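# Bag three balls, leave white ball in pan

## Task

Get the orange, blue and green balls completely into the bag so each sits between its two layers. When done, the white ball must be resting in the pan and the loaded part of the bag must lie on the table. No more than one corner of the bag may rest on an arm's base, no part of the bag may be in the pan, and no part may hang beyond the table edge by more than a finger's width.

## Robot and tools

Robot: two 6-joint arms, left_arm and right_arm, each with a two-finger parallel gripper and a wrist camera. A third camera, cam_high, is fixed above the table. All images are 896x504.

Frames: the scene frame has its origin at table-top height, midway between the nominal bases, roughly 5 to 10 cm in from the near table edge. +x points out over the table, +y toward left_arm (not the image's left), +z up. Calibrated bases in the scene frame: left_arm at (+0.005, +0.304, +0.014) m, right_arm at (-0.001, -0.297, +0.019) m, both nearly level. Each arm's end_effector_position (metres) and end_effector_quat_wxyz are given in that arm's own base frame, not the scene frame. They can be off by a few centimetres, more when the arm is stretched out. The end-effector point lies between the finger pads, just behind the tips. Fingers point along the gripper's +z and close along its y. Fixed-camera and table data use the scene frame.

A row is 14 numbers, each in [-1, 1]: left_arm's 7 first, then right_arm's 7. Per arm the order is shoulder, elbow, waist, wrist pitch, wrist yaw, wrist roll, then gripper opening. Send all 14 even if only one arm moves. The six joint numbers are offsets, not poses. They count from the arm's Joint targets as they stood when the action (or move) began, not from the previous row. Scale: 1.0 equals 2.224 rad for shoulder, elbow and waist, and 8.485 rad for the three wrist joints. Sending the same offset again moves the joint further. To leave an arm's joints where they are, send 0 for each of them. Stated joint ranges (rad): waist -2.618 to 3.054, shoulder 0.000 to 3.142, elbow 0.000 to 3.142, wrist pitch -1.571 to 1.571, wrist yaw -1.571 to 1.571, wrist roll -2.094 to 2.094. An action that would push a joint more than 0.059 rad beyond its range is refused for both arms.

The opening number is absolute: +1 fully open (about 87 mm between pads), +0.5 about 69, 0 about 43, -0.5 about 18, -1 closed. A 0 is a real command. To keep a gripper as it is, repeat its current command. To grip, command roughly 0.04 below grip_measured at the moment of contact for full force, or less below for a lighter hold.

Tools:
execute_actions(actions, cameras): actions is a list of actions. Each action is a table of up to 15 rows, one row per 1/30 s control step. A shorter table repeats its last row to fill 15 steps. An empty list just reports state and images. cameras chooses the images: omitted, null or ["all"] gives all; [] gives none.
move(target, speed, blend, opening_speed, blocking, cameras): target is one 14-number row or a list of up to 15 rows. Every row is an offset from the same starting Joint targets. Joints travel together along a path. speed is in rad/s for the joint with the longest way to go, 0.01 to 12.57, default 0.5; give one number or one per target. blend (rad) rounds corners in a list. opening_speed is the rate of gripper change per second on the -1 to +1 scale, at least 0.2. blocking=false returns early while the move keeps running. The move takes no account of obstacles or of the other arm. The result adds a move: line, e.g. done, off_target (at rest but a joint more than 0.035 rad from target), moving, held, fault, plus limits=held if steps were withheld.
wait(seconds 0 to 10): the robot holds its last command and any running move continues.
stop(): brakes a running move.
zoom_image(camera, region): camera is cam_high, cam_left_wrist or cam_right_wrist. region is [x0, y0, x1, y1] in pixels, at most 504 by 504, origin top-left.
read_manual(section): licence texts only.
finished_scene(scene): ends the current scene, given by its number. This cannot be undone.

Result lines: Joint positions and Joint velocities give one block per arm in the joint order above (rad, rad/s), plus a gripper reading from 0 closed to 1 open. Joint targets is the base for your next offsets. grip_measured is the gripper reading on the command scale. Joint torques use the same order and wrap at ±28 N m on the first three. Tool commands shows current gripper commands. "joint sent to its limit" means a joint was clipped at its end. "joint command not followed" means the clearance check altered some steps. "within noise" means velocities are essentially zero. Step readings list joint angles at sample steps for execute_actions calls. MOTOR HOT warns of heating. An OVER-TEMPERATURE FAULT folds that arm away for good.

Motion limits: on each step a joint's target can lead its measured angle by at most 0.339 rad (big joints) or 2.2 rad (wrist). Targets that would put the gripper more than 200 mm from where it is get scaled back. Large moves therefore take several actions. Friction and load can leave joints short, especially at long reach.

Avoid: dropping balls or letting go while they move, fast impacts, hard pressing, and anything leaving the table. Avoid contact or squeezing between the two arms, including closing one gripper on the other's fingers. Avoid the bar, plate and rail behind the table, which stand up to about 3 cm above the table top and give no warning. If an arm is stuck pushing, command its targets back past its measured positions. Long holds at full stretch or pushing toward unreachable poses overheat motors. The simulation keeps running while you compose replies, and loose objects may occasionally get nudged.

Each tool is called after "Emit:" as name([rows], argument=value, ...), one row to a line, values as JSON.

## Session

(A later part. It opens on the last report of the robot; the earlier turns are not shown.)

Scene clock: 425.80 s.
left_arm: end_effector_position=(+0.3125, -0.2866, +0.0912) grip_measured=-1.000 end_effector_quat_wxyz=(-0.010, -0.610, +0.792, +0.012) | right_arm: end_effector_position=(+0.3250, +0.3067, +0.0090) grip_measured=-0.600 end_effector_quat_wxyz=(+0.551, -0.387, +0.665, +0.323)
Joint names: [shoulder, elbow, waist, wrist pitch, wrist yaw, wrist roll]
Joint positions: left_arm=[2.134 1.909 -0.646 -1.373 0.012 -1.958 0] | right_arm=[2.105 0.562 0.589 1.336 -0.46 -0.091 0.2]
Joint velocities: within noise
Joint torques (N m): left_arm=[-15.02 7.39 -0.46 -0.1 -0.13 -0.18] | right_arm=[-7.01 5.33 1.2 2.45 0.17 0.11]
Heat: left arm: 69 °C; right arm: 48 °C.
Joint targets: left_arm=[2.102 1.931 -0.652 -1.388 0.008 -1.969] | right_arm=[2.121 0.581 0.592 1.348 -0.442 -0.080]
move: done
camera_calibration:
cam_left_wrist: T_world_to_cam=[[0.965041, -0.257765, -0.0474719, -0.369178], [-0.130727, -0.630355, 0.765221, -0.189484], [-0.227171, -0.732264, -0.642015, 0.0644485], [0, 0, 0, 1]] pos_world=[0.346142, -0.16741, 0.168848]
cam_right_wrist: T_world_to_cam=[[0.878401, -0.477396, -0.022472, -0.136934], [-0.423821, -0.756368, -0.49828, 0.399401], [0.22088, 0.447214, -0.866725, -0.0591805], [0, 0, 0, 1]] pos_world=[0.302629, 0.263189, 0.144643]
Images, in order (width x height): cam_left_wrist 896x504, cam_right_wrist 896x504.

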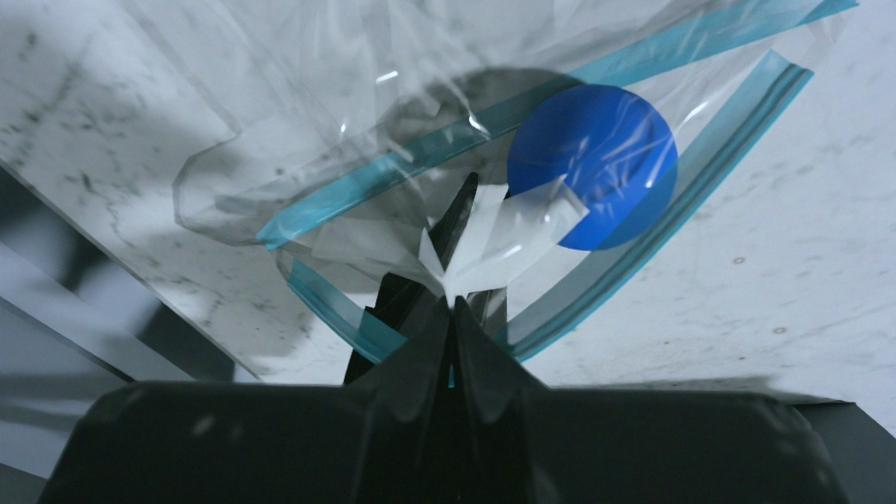

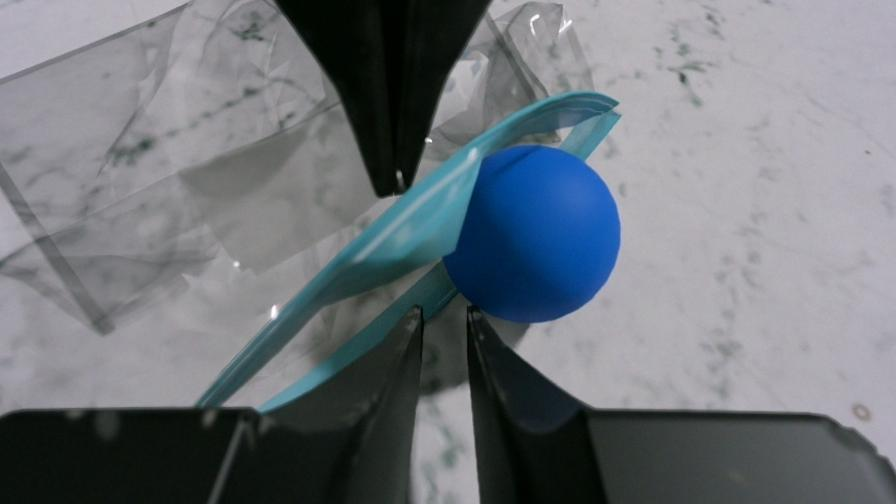

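Emit:
move([
  [0,0,0,0,0,0,-1,-0.055,-0.0724,-0.0353,-0.0023,-0.0092,-0.0049,-0.6],
  [0.009,0.018,0,-0.0046,0,0,-1,-0.055,-0.0724,-0.0353,-0.0023,-0.0092,-0.0049,0],
  [0.009,0.018,0,-0.0046,0,0,-1,-0.0139,-0.0195,-0.0313,0.0005,-0.0009,-0.0007,0],
  [0.009,0.018,0,-0.0046,0,0,-1,0.0117,0.0162,-0.018,0.0014,0.0026,0.0012,0],
], speed=[0.3,0.3,0.2,0.12], cameras=["cam_right_wrist","cam_left_wrist"])

Scene clock: 455.20 s.
left_arm: end_effector_position=(+0.3135, -0.2874, +0.1020) grip_measured=-1.000 end_effector_quat_wxyz=(-0.009, -0.610, +0.792, +0.008) | right_arm: end_effector_position=(+0.3485, +0.2967, +0.0108) grip_measured=+0.000 end_effector_quat_wxyz=(+0.568, -0.365, +0.671, +0.307)
Joint names: [shoulder, elbow, waist, wrist pitch, wrist yaw, wrist roll]
Joint positions: left_arm=[2.134 1.952 -0.646 -1.409 0.012 -1.958 0] | right_arm=[2.13 0.597 0.549 1.348 -0.438 -0.081 0.5]
Joint velocities: within noise
Joint torques (N m): left_arm=[-13.18 7.15 -0.47 -0.1 -0.14 -0.19] | right_arm=[-7.24 5.42 1.18 2.44 0.16 0.12]
Heat: left arm: 71 °C; right arm: 49 °C.
Joint targets: left_arm=[2.122 1.971 -0.652 -1.426 0.008 -1.969] | right_arm=[2.147 0.617 0.552 1.361 -0.420 -0.070]
move: done
camera_calibration:
cam_left_wrist: T_world_to_cam=[[0.965274, -0.257927, -0.0414682, -0.370554], [-0.134698, -0.627405, 0.766955, -0.196182], [-0.223836, -0.734736, -0.64036, 0.0690908], [0, 0, 0, 1]] pos_world=[0.346725, -0.167898, 0.179339]
cam_right_wrist: T_world_to_cam=[[0.8466, -0.531913, -0.0183539, -0.135021], [-0.464387, -0.721398, -0.513741, 0.406589], [0.260025, 0.443456, -0.857749, -0.0710559], [0, 0, 0, 1]] pos_world=[0.3216, 0.253004, 0.145455]
Images, in order (width x height): cam_left_wrist 896x504, cam_right_wrist 896x504.

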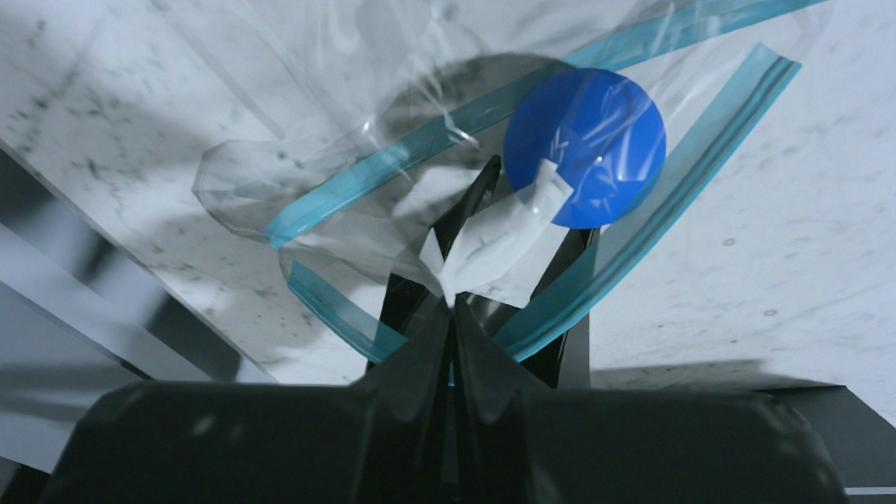

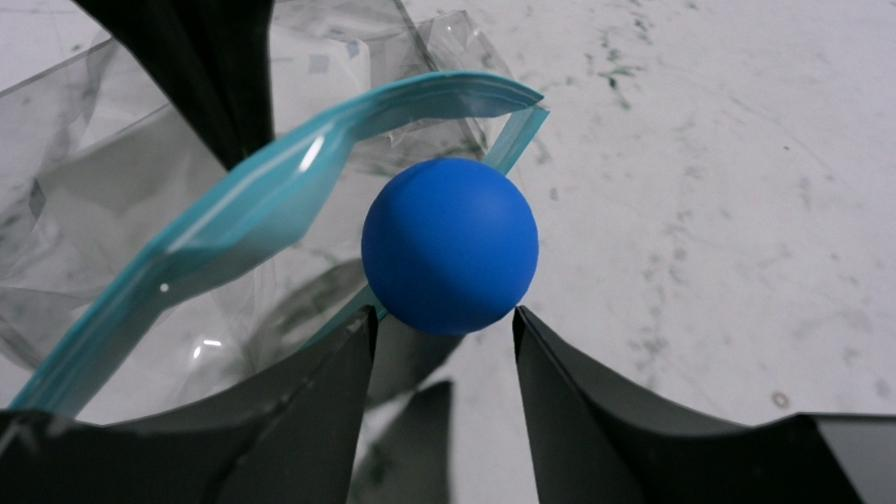

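Emit:
move(target=[0,0,0,0,0,0,-1,0.031,0.0438,0.0522,0.0013,0.0094,0.003,0], speed=0.1, cameras=["cam_right_wrist","cam_left_wrist","cam_high"])

Scene clock: 460.03 s.
left_arm: end_effector_position=(+0.3131, -0.2845, +0.1015) grip_measured=-1.000 end_effector_quat_wxyz=(-0.004, -0.610, +0.792, +0.014) | right_arm: end_effector_position=(+0.3430, +0.3417, +0.0104) grip_measured=+0.000 end_effector_quat_wxyz=(+0.574, -0.369, +0.657, +0.321)
Joint names: [shoulder, elbow, waist, wrist pitch, wrist yaw, wrist roll]
Joint positions: left_arm=[2.134 1.952 -0.646 -1.417 0.001 -1.958 0] | right_arm=[2.199 0.689 0.661 1.365 -0.357 -0.053 0.5]
Joint velocities: within noise
Joint torques (N m): left_arm=[-13.14 7.15 -0.49 -0.04 0 -0.18] | right_arm=[-7.92 6.08 1.5 2.41 0.15 0.11]
Heat: left arm: 71 °C; right arm: 50 °C.
Joint targets: left_arm=[2.122 1.971 -0.652 -1.427 0.008 -1.969] | right_arm=[2.216 0.714 0.668 1.372 -0.340 -0.045]
move: done
camera_calibration:
cam_left_wrist: T_world_to_cam=[[0.965225, -0.257605, -0.0444897, -0.369047], [-0.135387, -0.638177, 0.757892, -0.195995], [-0.223629, -0.725513, -0.650862, 0.0744358], [0, 0, 0, 1]] pos_world=[0.346324, -0.166144, 0.180572]
cam_right_wrist: T_world_to_cam=[[0.861331, -0.507742, -0.0175043, -0.119827], [-0.435429, -0.720033, -0.540328, 0.426185], [0.261744, 0.473023, -0.841272, -0.100681], [0, 0, 0, 1]] pos_world=[0.315137, 0.29365, 0.143482]

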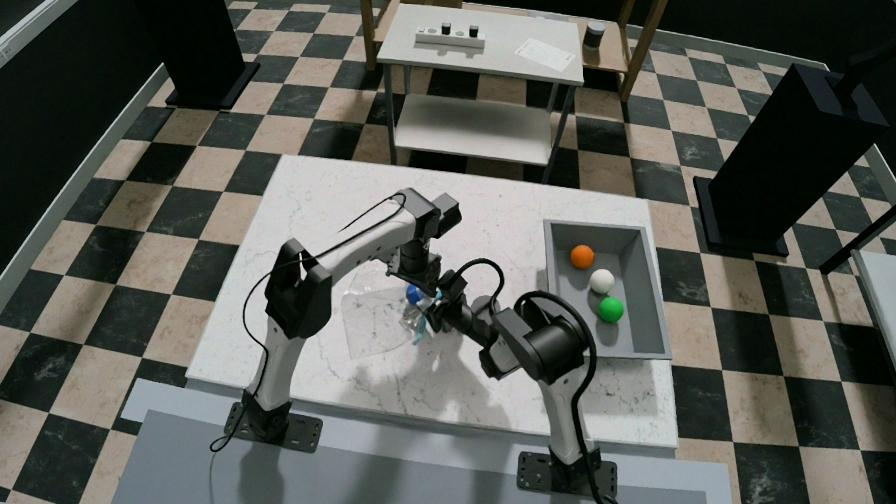

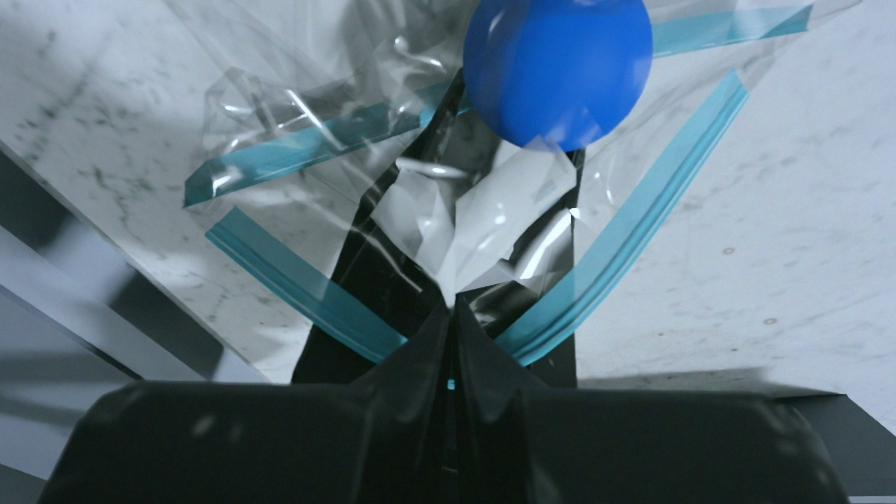

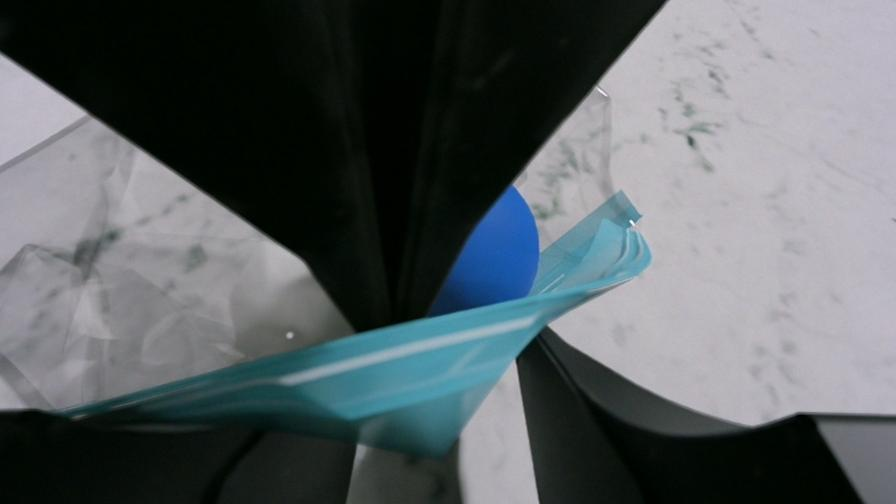

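Emit:
move(target=[0,0,0,0,0,0,-1,0.007,0.001,0.003,0.0057,-0.001,0.0013,0], speed=0.12)

Scene clock: 467.40 s.
left_arm: end_effector_position=(+0.3125, -0.2840, +0.1014) grip_measured=-1.000 end_effector_quat_wxyz=(-0.004, -0.610, +0.792, +0.015) | right_arm: end_effector_position=(+0.3423, +0.3455, +0.0123) grip_measured=+0.000 end_effector_quat_wxyz=(+0.580, -0.365, +0.651, +0.327)
Joint names: [shoulder, elbow, waist, wrist pitch, wrist yaw, wrist roll]
Joint positions: left_arm=[2.134 1.952 -0.646 -1.421 0 -1.958 0] | right_arm=[2.215 0.693 0.667 1.401 -0.356 -0.04 0.5]
Joint velocities: within noise
Joint torques (N m): left_arm=[-13.14 7.15 -0.5 -0.06 0.01 -0.18] | right_arm=[-8.12 5.85 1.51 2.56 0.1 0.1]
Heat: left arm: 71 °C; right arm: 51 °C.
Joint targets: left_arm=[2.122 1.971 -0.652 -1.427 0.008 -1.969] | right_arm=[2.231 0.717 0.675 1.420 -0.349 -0.034]
move: done
camera_calibration:
cam_left_wrist: T_world_to_cam=[[0.965131, -0.257479, -0.0471857, -0.368021], [-0.133697, -0.639838, 0.75679, -0.196538], [-0.225049, -0.724093, -0.651952, 0.0756249], [0, 0, 0, 1]] pos_world=[0.345931, -0.165751, 0.180677]
cam_right_wrist: T_world_to_cam=[[0.863379, -0.504097, -0.0215145, -0.119121], [-0.4285, -0.710054, -0.558759, 0.423986], [0.266392, 0.49164, -0.829051, -0.108844], [0, 0, 0, 1]] pos_world=[0.31352, 0.294517, 0.144106]

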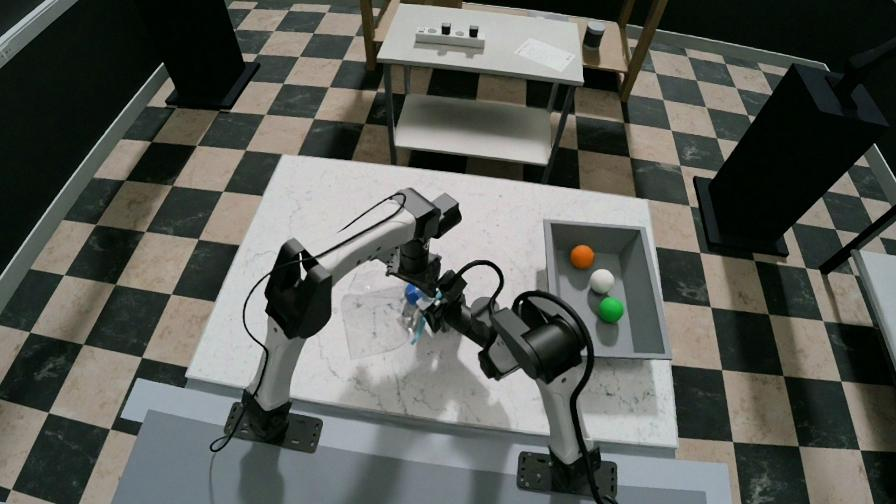

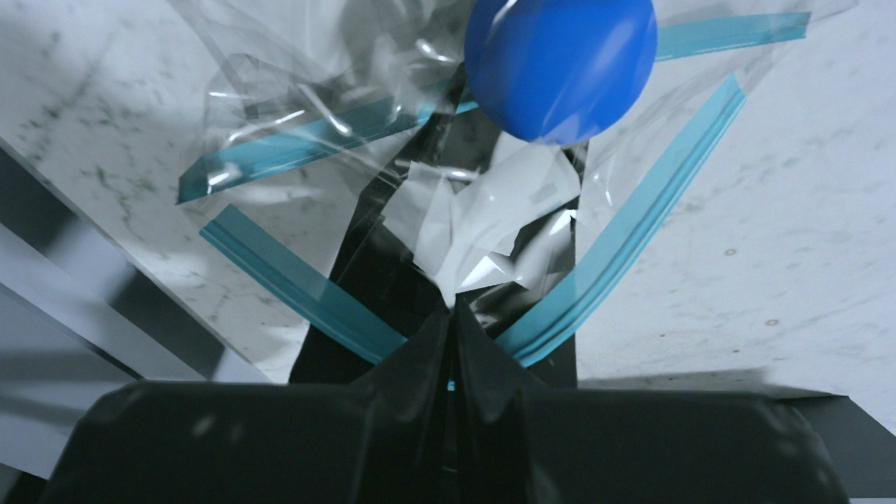

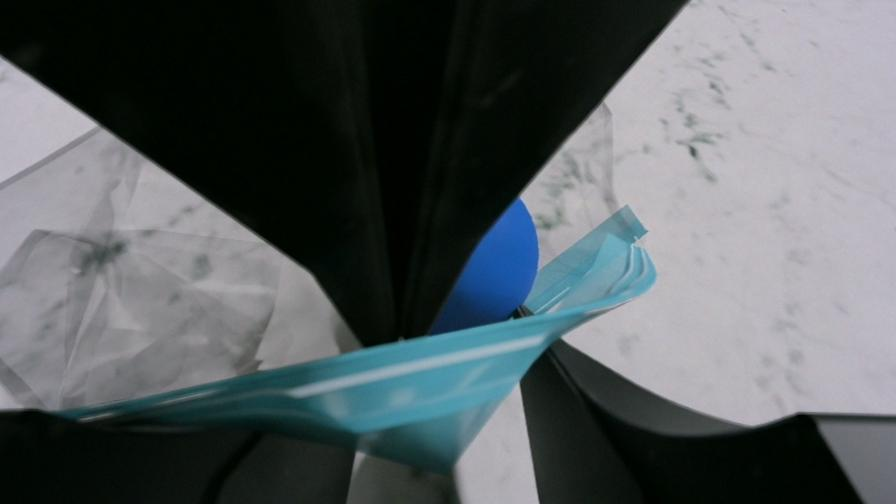

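Emit:
move(target=[0,0,0,0,0,0,-1,0.0082,0.025,0.0211,-0.0044,0.0055,0,0], speed=0.05)

Emit:
move(target=[0,0,0,0,0,0,-1,-0.064,-0.0906,-0.0691,-0.0028,-0.0118,-0.0045,0], speed=0.2)

Scene clock: 475.40 s.
left_arm: end_effector_position=(+0.3155, -0.2711, +0.1001) grip_measured=-1.000 end_effector_quat_wxyz=(+0.010, -0.615, +0.788, +0.031) | right_arm: end_effector_position=(+0.3436, +0.3592, +0.0118) grip_measured=+0.000 end_effector_quat_wxyz=(+0.584, -0.360, +0.651, +0.325)
Joint names: [shoulder, elbow, waist, wrist pitch, wrist yaw, wrist roll]
Joint positions: left_arm=[2.134 1.952 -0.632 -1.443 -0.036 -1.958 0] | right_arm=[2.239 0.731 0.703 1.396 -0.308 -0.031 0.5]
Joint velocities: within noise
Joint torques (N m): left_arm=[-13.09 7.1 -1.73 0.2 0.43 -0.18] | right_arm=[-8.84 7.39 2.37 2.15 0.09 -0.01]
Heat: left arm: 70 °C; right arm: 51 °C.
Joint targets: left_arm=[2.122 1.971 -0.652 -1.427 0.007 -1.969] | right_arm=[2.249 0.772 0.722 1.382 -0.302 -0.034]
move: off_target (left_arm, right_arm); left_arm: the wrist yaw is farthest, 0.044 rad from its target; right_arm: the elbow is farthest, 0.042 rad from its target
camera_calibration:
cam_left_wrist: T_world_to_cam=[[0.96834, -0.243572, -0.0546741, -0.364117], [-0.128188, -0.673112, 0.728346, -0.19478], [-0.214207, -0.698278, -0.683025, 0.0913729], [0, 0, 0, 1]] pos_world=[0.347194, -0.155994, 0.184369]
cam_right_wrist: T_world_to_cam=[[0.857126, -0.514656, -0.0215553, -0.107369], [-0.435053, -0.700877, -0.565243, 0.433009], [0.275798, 0.493862, -0.824642, -0.12045], [0, 0, 0, 1]] pos_world=[0.31363, 0.307714, 0.143113]

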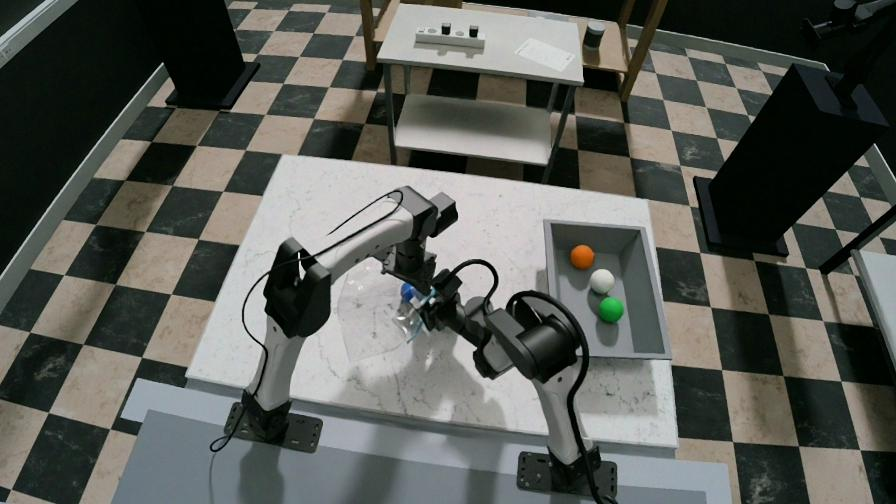

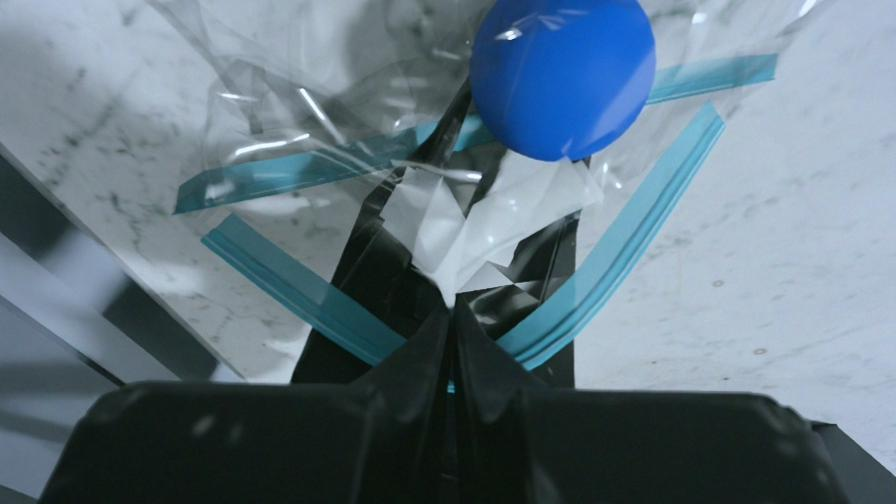

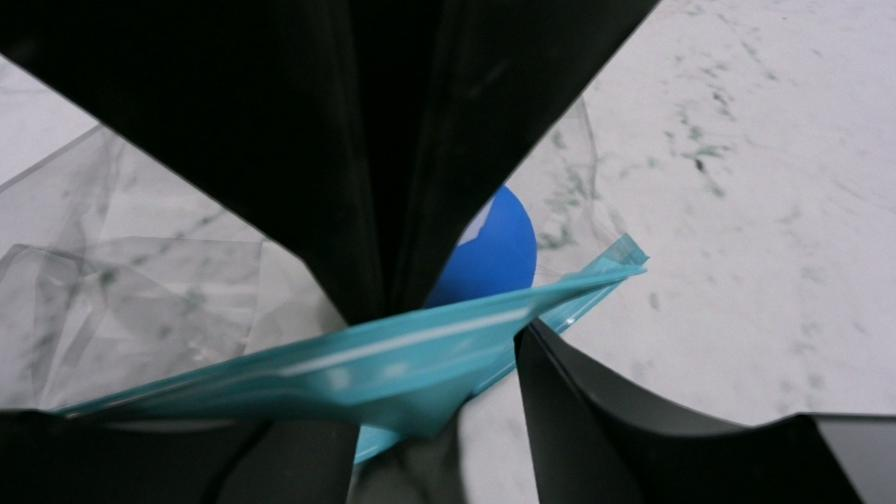

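Scene clock: 476.93 s.
left_arm: end_effector_position=(+0.3093, -0.2806, +0.1010) grip_measured=-1.000 end_effector_quat_wxyz=(-0.003, -0.609, +0.793, +0.025) | right_arm: end_effector_position=(+0.3426, +0.3001, +0.0075) grip_measured=+0.000 end_effector_quat_wxyz=(+0.568, -0.355, +0.677, +0.304)
Joint names: [shoulder, elbow, waist, wrist pitch, wrist yaw, wrist roll]
Joint positions: left_arm=[2.134 1.952 -0.648 -1.439 -0.008 -1.958 0] | right_arm=[2.138 0.581 0.578 1.373 -0.389 -0.062 0.5]
Joint velocities: within noise
Joint torques (N m): left_arm=[-13.11 7.13 -0.32 0.1 0.07 -0.19] | right_arm=[-11.48 2.84 0.12 2.14 -0.09 -0.1]
Heat: left arm: 70 °C; right arm: 51 °C.
Joint targets: left_arm=[2.122 1.971 -0.652 -1.426 0.008 -1.969] | right_arm=[2.107 0.571 0.568 1.359 -0.402 -0.072]
move: done
camera_calibration:
cam_left_wrist: T_world_to_cam=[[0.964117, -0.258355, -0.0610887, -0.362537], [-0.127582, -0.652688, 0.746808, -0.199001], [-0.232813, -0.712216, -0.662229, 0.0838796], [0, 0, 0, 1]] pos_world=[0.343667, -0.163808, 0.182016]
cam_right_wrist: T_world_to_cam=[[0.834403, -0.55043, -0.0282549, -0.118496], [-0.485257, -0.709366, -0.511201, 0.408099], [0.261337, 0.440258, -0.858997, -0.0732347], [0, 0, 0, 1]] pos_world=[0.316045, 0.25651, 0.142364]

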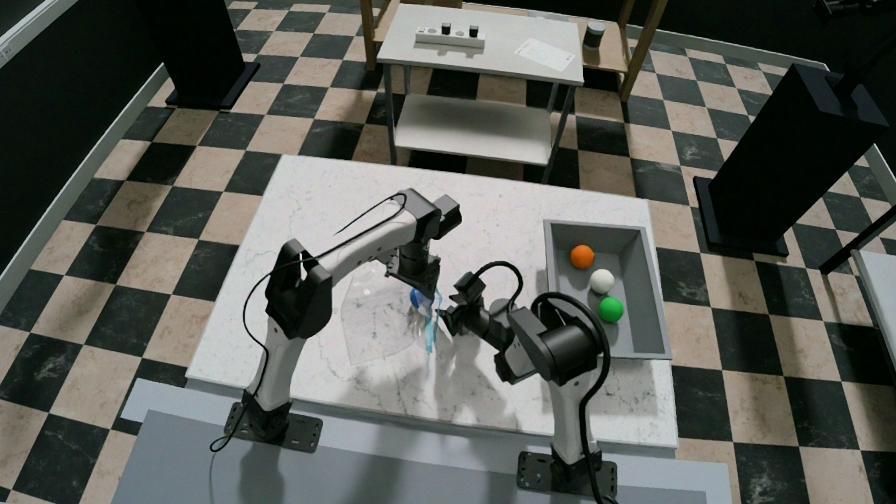

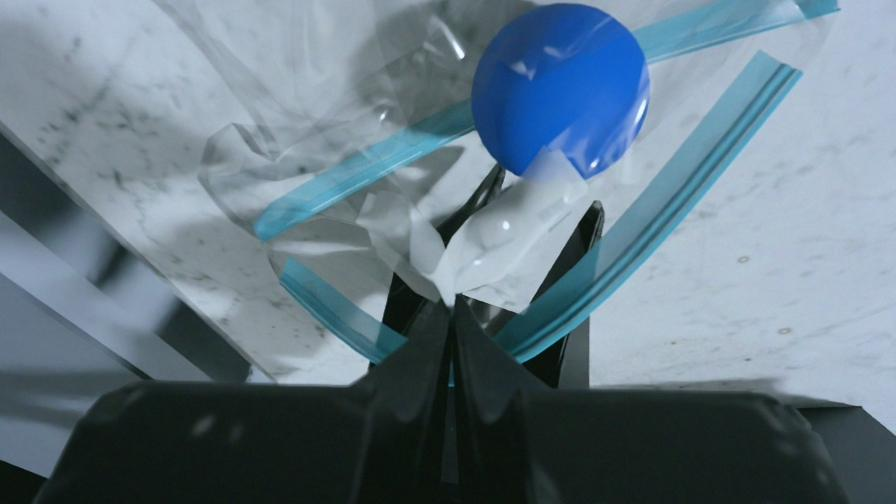

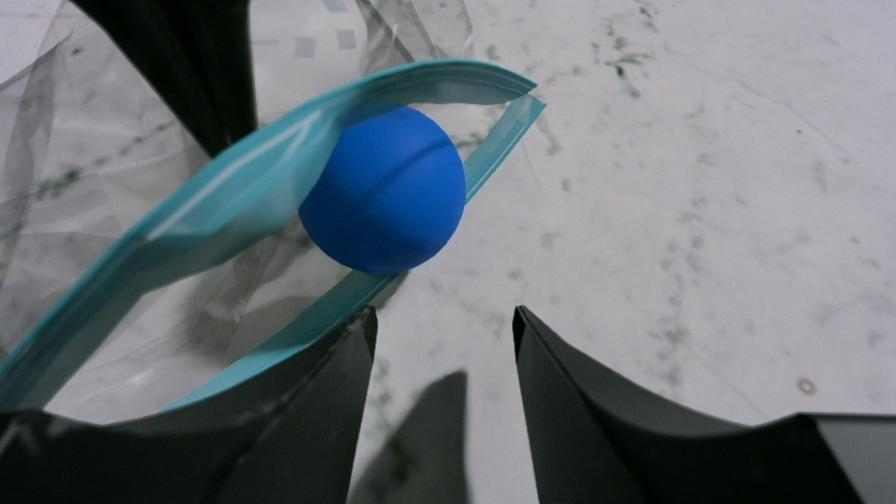

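Emit:
move(target=[0,0,0,0,0,0,-1,0.064,0.0906,0.0691,0.0028,0.0118,0.0045,0], speed=0.65, cameras=["cam_left_wrist"])

Emit:
move(target=[0,0,0,0,0,0,-1,-0.064,-0.0906,-0.0691,-0.0028,-0.0118,-0.0045,0], speed=0.2)

Scene clock: 485.47 s.
left_arm: end_effector_position=(+0.3141, -0.2689, +0.1000) grip_measured=-1.000 end_effector_quat_wxyz=(+0.009, -0.615, +0.787, +0.036) | right_arm: end_effector_position=(+0.3467, +0.3617, +0.0190) grip_measured=+0.000 end_effector_quat_wxyz=(+0.591, -0.357, +0.645, +0.327)
Joint names: [shoulder, elbow, waist, wrist pitch, wrist yaw, wrist roll]
Joint positions: left_arm=[2.134 1.952 -0.63 -1.453 -0.037 -1.958 0] | right_arm=[2.231 0.742 0.702 1.397 -0.308 -0.028 0.5]
Joint velocities: within noise
Joint torques (N m): left_arm=[-13.04 7.05 -1.94 0.3 0.42 -0.2] | right_arm=[-8.2 6.6 2.47 2.17 0.11 -0.03]
Heat: left arm: 70 °C; right arm: 52 °C.
Joint targets: left_arm=[2.122 1.971 -0.652 -1.427 0.008 -1.969] | right_arm=[2.249 0.772 0.722 1.383 -0.302 -0.034]
move: off_target (left_arm); left_arm: the wrist yaw is farthest, 0.045 rad from its target
camera_calibration:
cam_left_wrist: T_world_to_cam=[[0.968249, -0.241754, -0.06363, -0.360766], [-0.121655, -0.678032, 0.724895, -0.196534], [-0.21839, -0.694138, -0.685915, 0.0953079], [0, 0, 0, 1]] pos_world=[0.346216, -0.154316, 0.184884]
Images, in order (width x height): cam_left_wrist 896x504.

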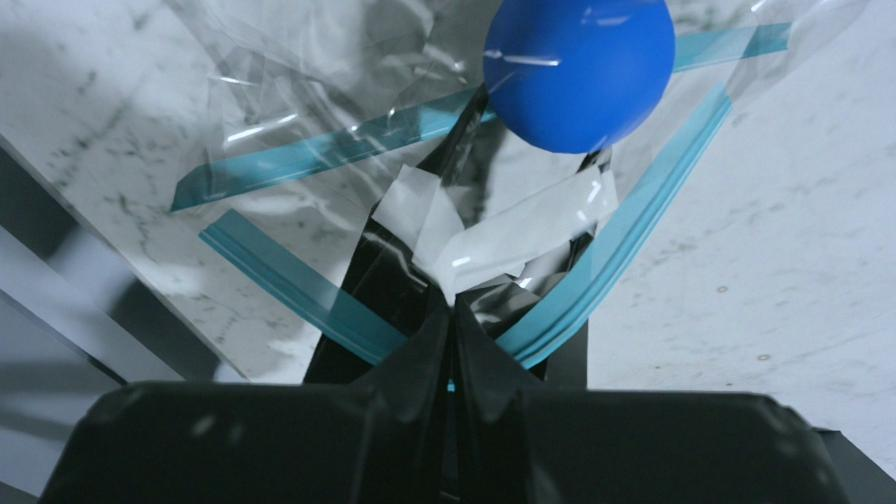

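Scene clock: 487.00 s.
left_arm: end_effector_position=(+0.3094, -0.2803, +0.1010) grip_measured=-1.000 end_effector_quat_wxyz=(-0.003, -0.609, +0.792, +0.026) | right_arm: end_effector_position=(+0.3426, +0.3001, +0.0075) grip_measured=+0.000 end_effector_quat_wxyz=(+0.568, -0.355, +0.677, +0.304)
Joint names: [shoulder, elbow, waist, wrist pitch, wrist yaw, wrist roll]
Joint positions: left_arm=[2.134 1.952 -0.647 -1.439 -0.008 -1.959 0] | right_arm=[2.138 0.581 0.578 1.373 -0.389 -0.062 0.5]
Joint velocities: within noise
Joint torques (N m): left_arm=[-13.12 7.1 -0.36 0.17 0.1 -0.18] | right_arm=[-11.51 2.85 0.13 2.14 -0.09 -0.08]
Heat: left arm: 70 °C; right arm: 52 °C.
Joint targets: left_arm=[2.122 1.971 -0.652 -1.426 0.007 -1.969] | right_arm=[2.107 0.571 0.568 1.359 -0.402 -0.072]
move: done
camera_calibration:
cam_left_wrist: T_world_to_cam=[[0.9643, -0.257627, -0.0612701, -0.362395], [-0.127067, -0.653149, 0.746492, -0.199067], [-0.232335, -0.712057, -0.662568, 0.0839445], [0, 0, 0, 1]] pos_world=[0.343666, -0.16361, 0.182017]
cam_right_wrist: T_world_to_cam=[[0.834403, -0.55043, -0.0282549, -0.118496], [-0.485257, -0.709366, -0.511201, 0.408099], [0.261337, 0.440258, -0.858997, -0.0732347], [0, 0, 0, 1]] pos_world=[0.316045, 0.25651, 0.142364]

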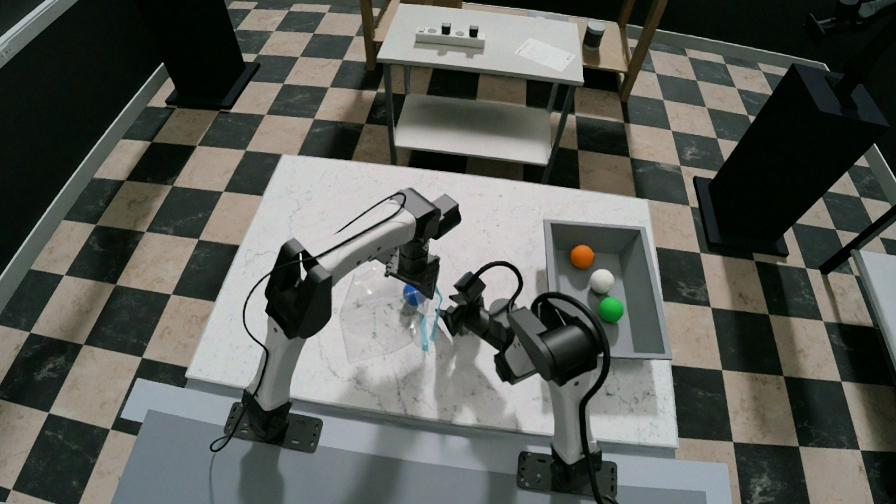

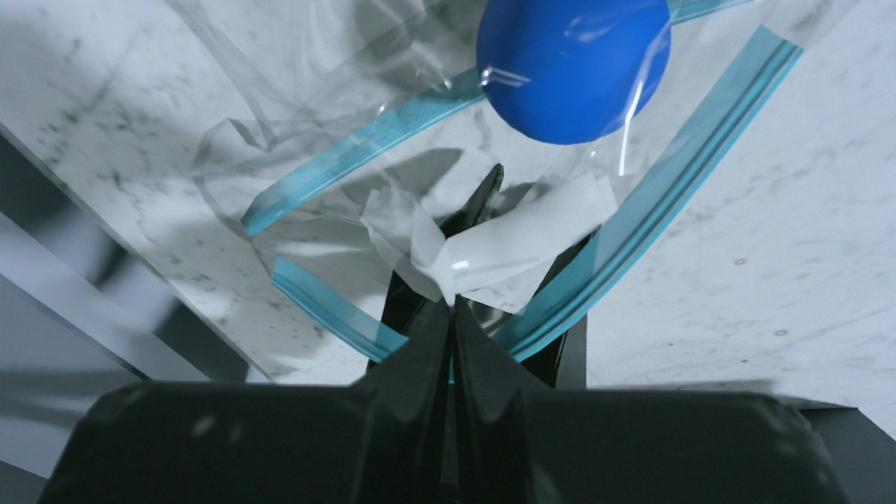

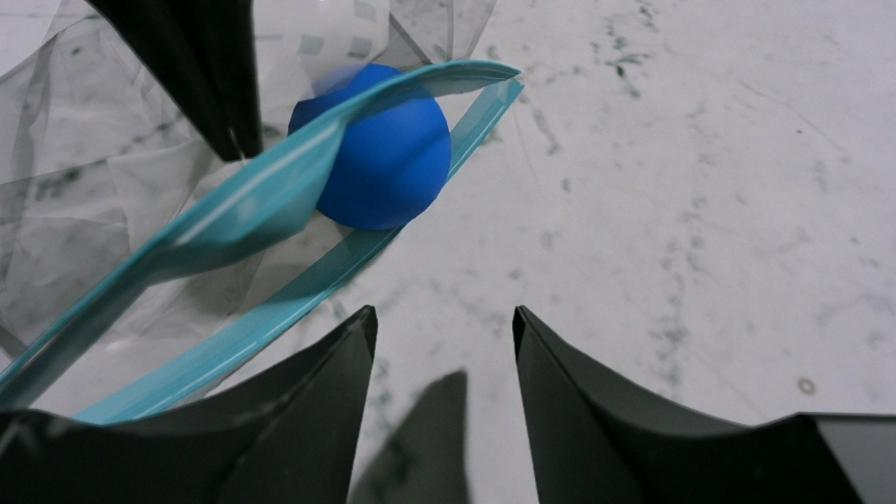

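Emit:
move(target=[0,0,0,0,0,0,-1,0.0876,0.1040,0.0989,0.0048,0.0196,0.0047,0], speed=0.9, cameras=["cam_left_wrist"])

Emit:
move(target=[0,0,0,0,0,0,-1,-0.0876,-0.1040,-0.0989,-0.0048,-0.0196,-0.0047,0], speed=0.25)

Scene clock: 498.73 s.
left_arm: end_effector_position=(+0.3134, -0.2549, +0.0992) grip_measured=-1.000 end_effector_quat_wxyz=(+0.021, -0.618, +0.784, +0.058) | right_arm: end_effector_position=(+0.3434, +0.3757, +0.0120) grip_measured=+0.000 end_effector_quat_wxyz=(+0.599, -0.340, +0.650, +0.322)
Joint names: [shoulder, elbow, waist, wrist pitch, wrist yaw, wrist roll]
Joint positions: left_arm=[2.134 1.952 -0.619 -1.489 -0.073 -1.957 0] | right_arm=[2.282 0.768 0.755 1.437 -0.22 -0.005 0.5]
Joint velocities: within noise
Joint torques (N m): left_arm=[-12.98 7.01 -2.99 0.6 0.83 -0.19] | right_arm=[-8.28 6.76 3.44 1.9 -0.11 -0.26]
Heat: left arm: 70 °C; right arm: 52 °C.
Joint targets: left_arm=[2.122 1.971 -0.652 -1.426 0.007 -1.969] | right_arm=[2.302 0.802 0.788 1.400 -0.236 -0.032]
move: off_target (left_arm, right_arm); left_arm: the wrist yaw is farthest, 0.080 rad from its target; right_arm: the wrist pitch is farthest, 0.037 rad from its target
camera_calibration:
cam_left_wrist: T_world_to_cam=[[0.969498, -0.2306, -0.0830528, -0.352467], [-0.110634, -0.714095, 0.691251, -0.195732], [-0.21871, -0.660978, -0.717826, 0.115984], [0, 0, 0, 1]] pos_world=[0.345428, -0.144387, 0.189284]
Images, in order (width x height): cam_left_wrist 896x504.

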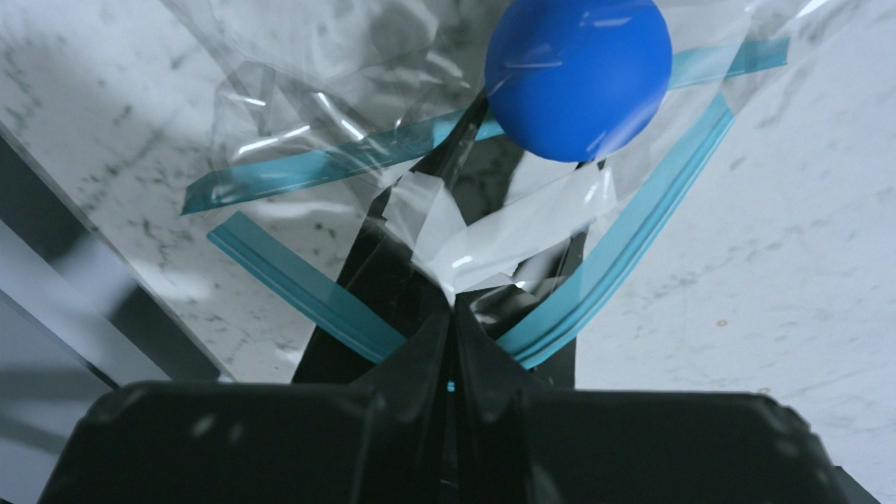

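Scene clock: 500.30 s.
left_arm: end_effector_position=(+0.3092, -0.2803, +0.1010) grip_measured=-1.000 end_effector_quat_wxyz=(-0.003, -0.609, +0.793, +0.026) | right_arm: end_effector_position=(+0.3433, +0.2996, +0.0081) grip_measured=+0.000 end_effector_quat_wxyz=(+0.569, -0.354, +0.677, +0.303)
Joint names: [shoulder, elbow, waist, wrist pitch, wrist yaw, wrist roll]
Joint positions: left_arm=[2.134 1.952 -0.648 -1.44 -0.009 -1.957 0] | right_arm=[2.137 0.581 0.576 1.373 -0.389 -0.062 0.5]
Joint velocities: within noise
Joint torques (N m): left_arm=[-13.08 7.06 -0.28 0.15 0.11 -0.19] | right_arm=[-11.4 2.82 0.27 2.15 -0.09 -0.07]
Heat: left arm: 70 °C; right arm: 52 °C.
Joint targets: left_arm=[2.122 1.971 -0.652 -1.427 0.007 -1.969] | right_arm=[2.107 0.571 0.568 1.359 -0.403 -0.072]
move: done
camera_calibration:
cam_left_wrist: T_world_to_cam=[[0.963791, -0.259453, -0.0615688, -0.362586], [-0.128212, -0.653329, 0.746138, -0.198768], [-0.233813, -0.711228, -0.662938, 0.0846746], [0, 0, 0, 1]] pos_world=[0.343771, -0.163712, 0.182118]
cam_right_wrist: T_world_to_cam=[[0.833614, -0.551654, -0.0276844, -0.11869], [-0.485687, -0.708217, -0.512384, 0.408305], [0.263052, 0.440576, -0.85831, -0.0733515], [0, 0, 0, 1]] pos_world=[0.316545, 0.256009, 0.142965]

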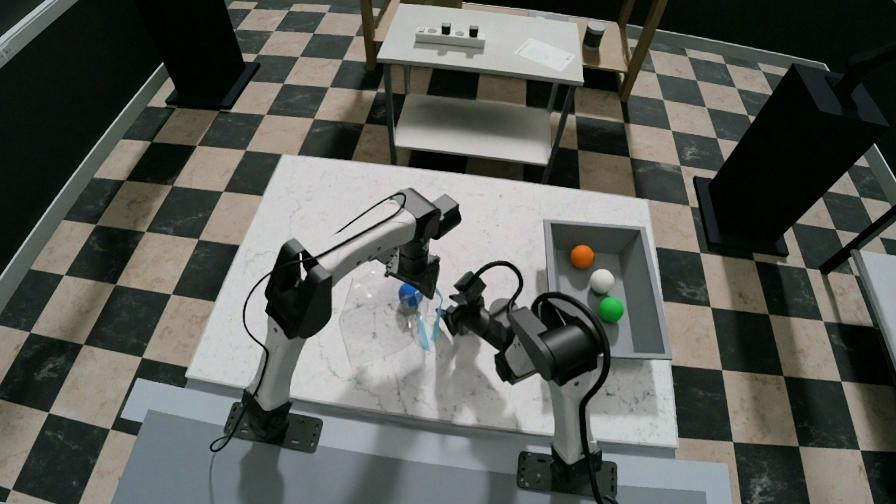

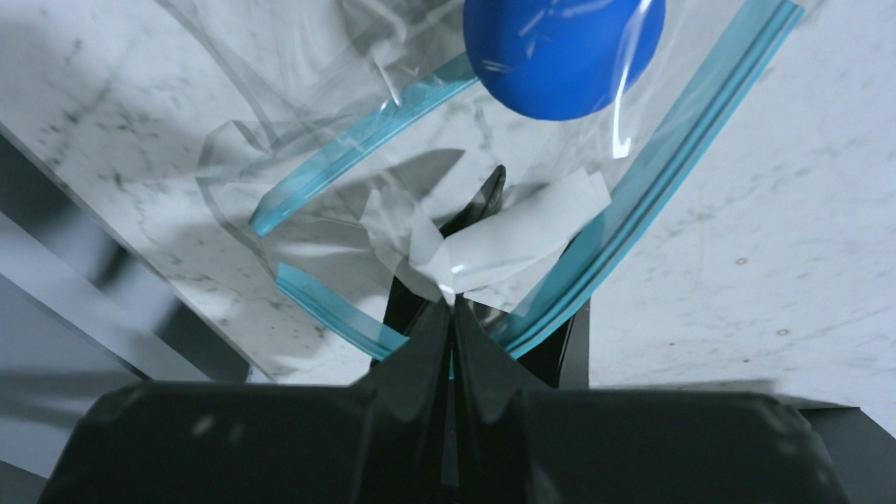

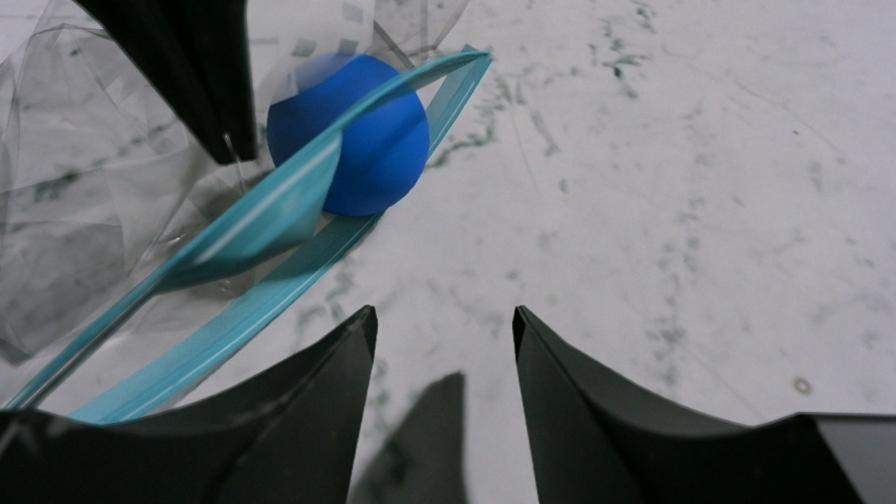

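Emit:
move(target=[0.0135,0.0935,0,-0.0137,0,0,-1,0,0,0,0,0,0,0], speed=0.1)

Scene clock: 511.27 s.
left_arm: end_effector_position=(+0.3266, -0.2937, +0.1544) grip_measured=-1.000 end_effector_quat_wxyz=(+0.013, -0.609, +0.792, -0.033) | right_arm: end_effector_position=(+0.3431, +0.2996, +0.0078) grip_measured=+0.000 end_effector_quat_wxyz=(+0.569, -0.355, +0.677, +0.303)
Joint names: [shoulder, elbow, waist, wrist pitch, wrist yaw, wrist roll]
Joint positions: left_arm=[2.134 2.158 -0.648 -1.524 -0.007 -1.958 0] | right_arm=[2.137 0.581 0.576 1.372 -0.39 -0.063 0.5]
Joint velocities: within noise
Joint torques (N m): left_arm=[-10.29 7.31 -0.31 0.07 0.09 -0.18] | right_arm=[-11.41 2.82 0.27 2.16 -0.09 -0.07]
Heat: left arm: 69 °C; right arm: 53 °C.
Joint targets: left_arm=[2.152 2.179 -0.652 -1.543 0.008 -1.969] | right_arm=[2.107 0.571 0.568 1.359 -0.402 -0.072]
move: done
camera_calibration:
cam_left_wrist: T_world_to_cam=[[0.964528, -0.259118, 0.0504254, -0.396977], [-0.200974, -0.596947, 0.7767, -0.209537], [-0.171156, -0.759284, -0.627849, 0.0746416], [0, 0, 0, 1]] pos_world=[0.353559, -0.171273, 0.229629]
cam_right_wrist: T_world_to_cam=[[0.834322, -0.5506, -0.027335, -0.119102], [-0.484972, -0.709492, -0.511296, 0.408118], [0.262125, 0.439842, -0.85897, -0.0730528], [0, 0, 0, 1]] pos_world=[0.316444, 0.256111, 0.142663]

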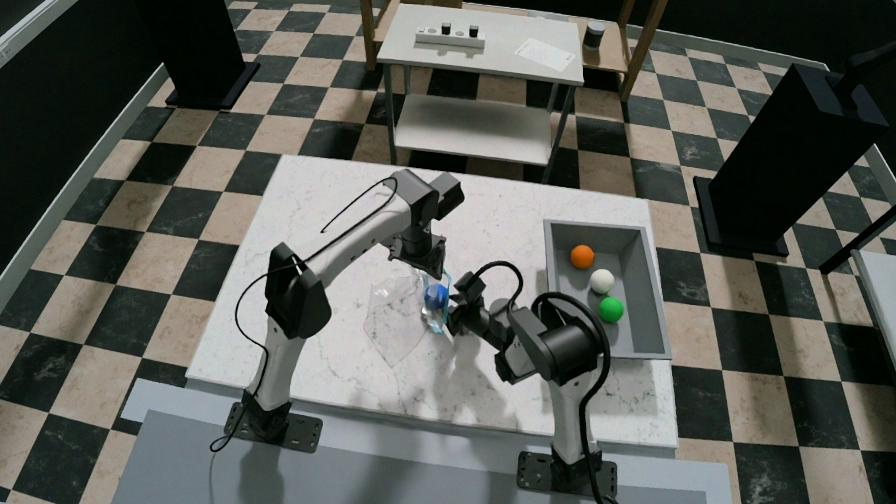

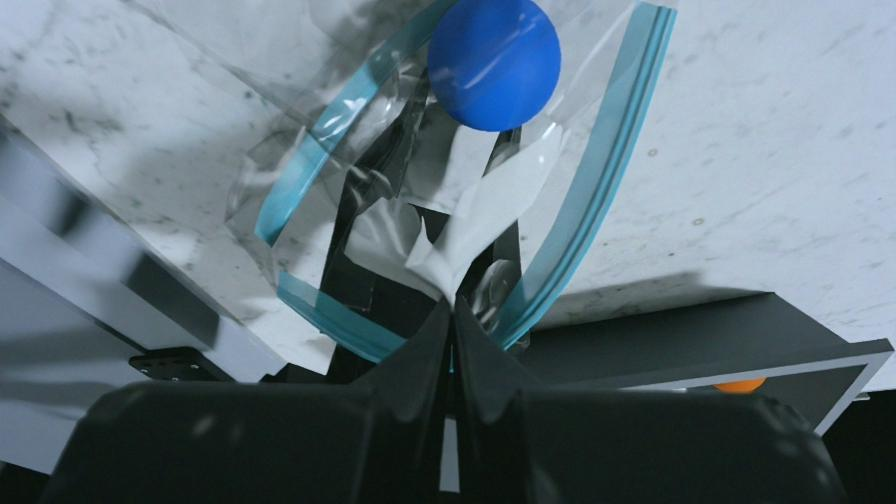

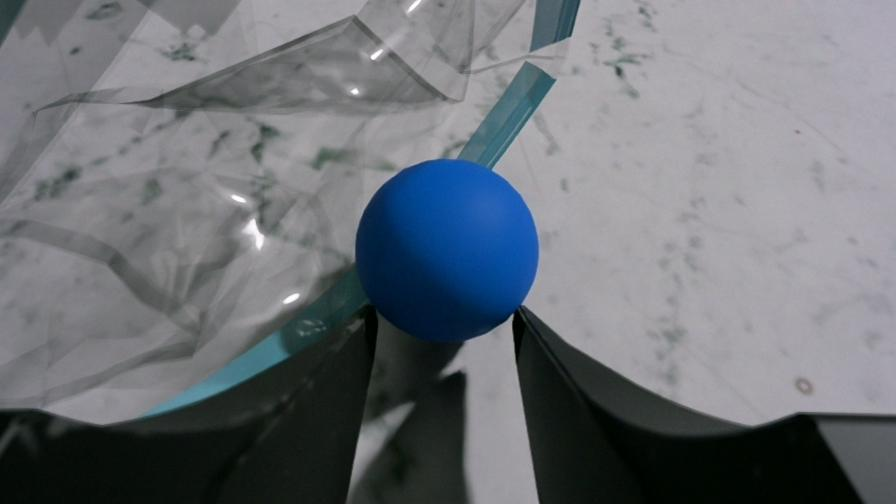

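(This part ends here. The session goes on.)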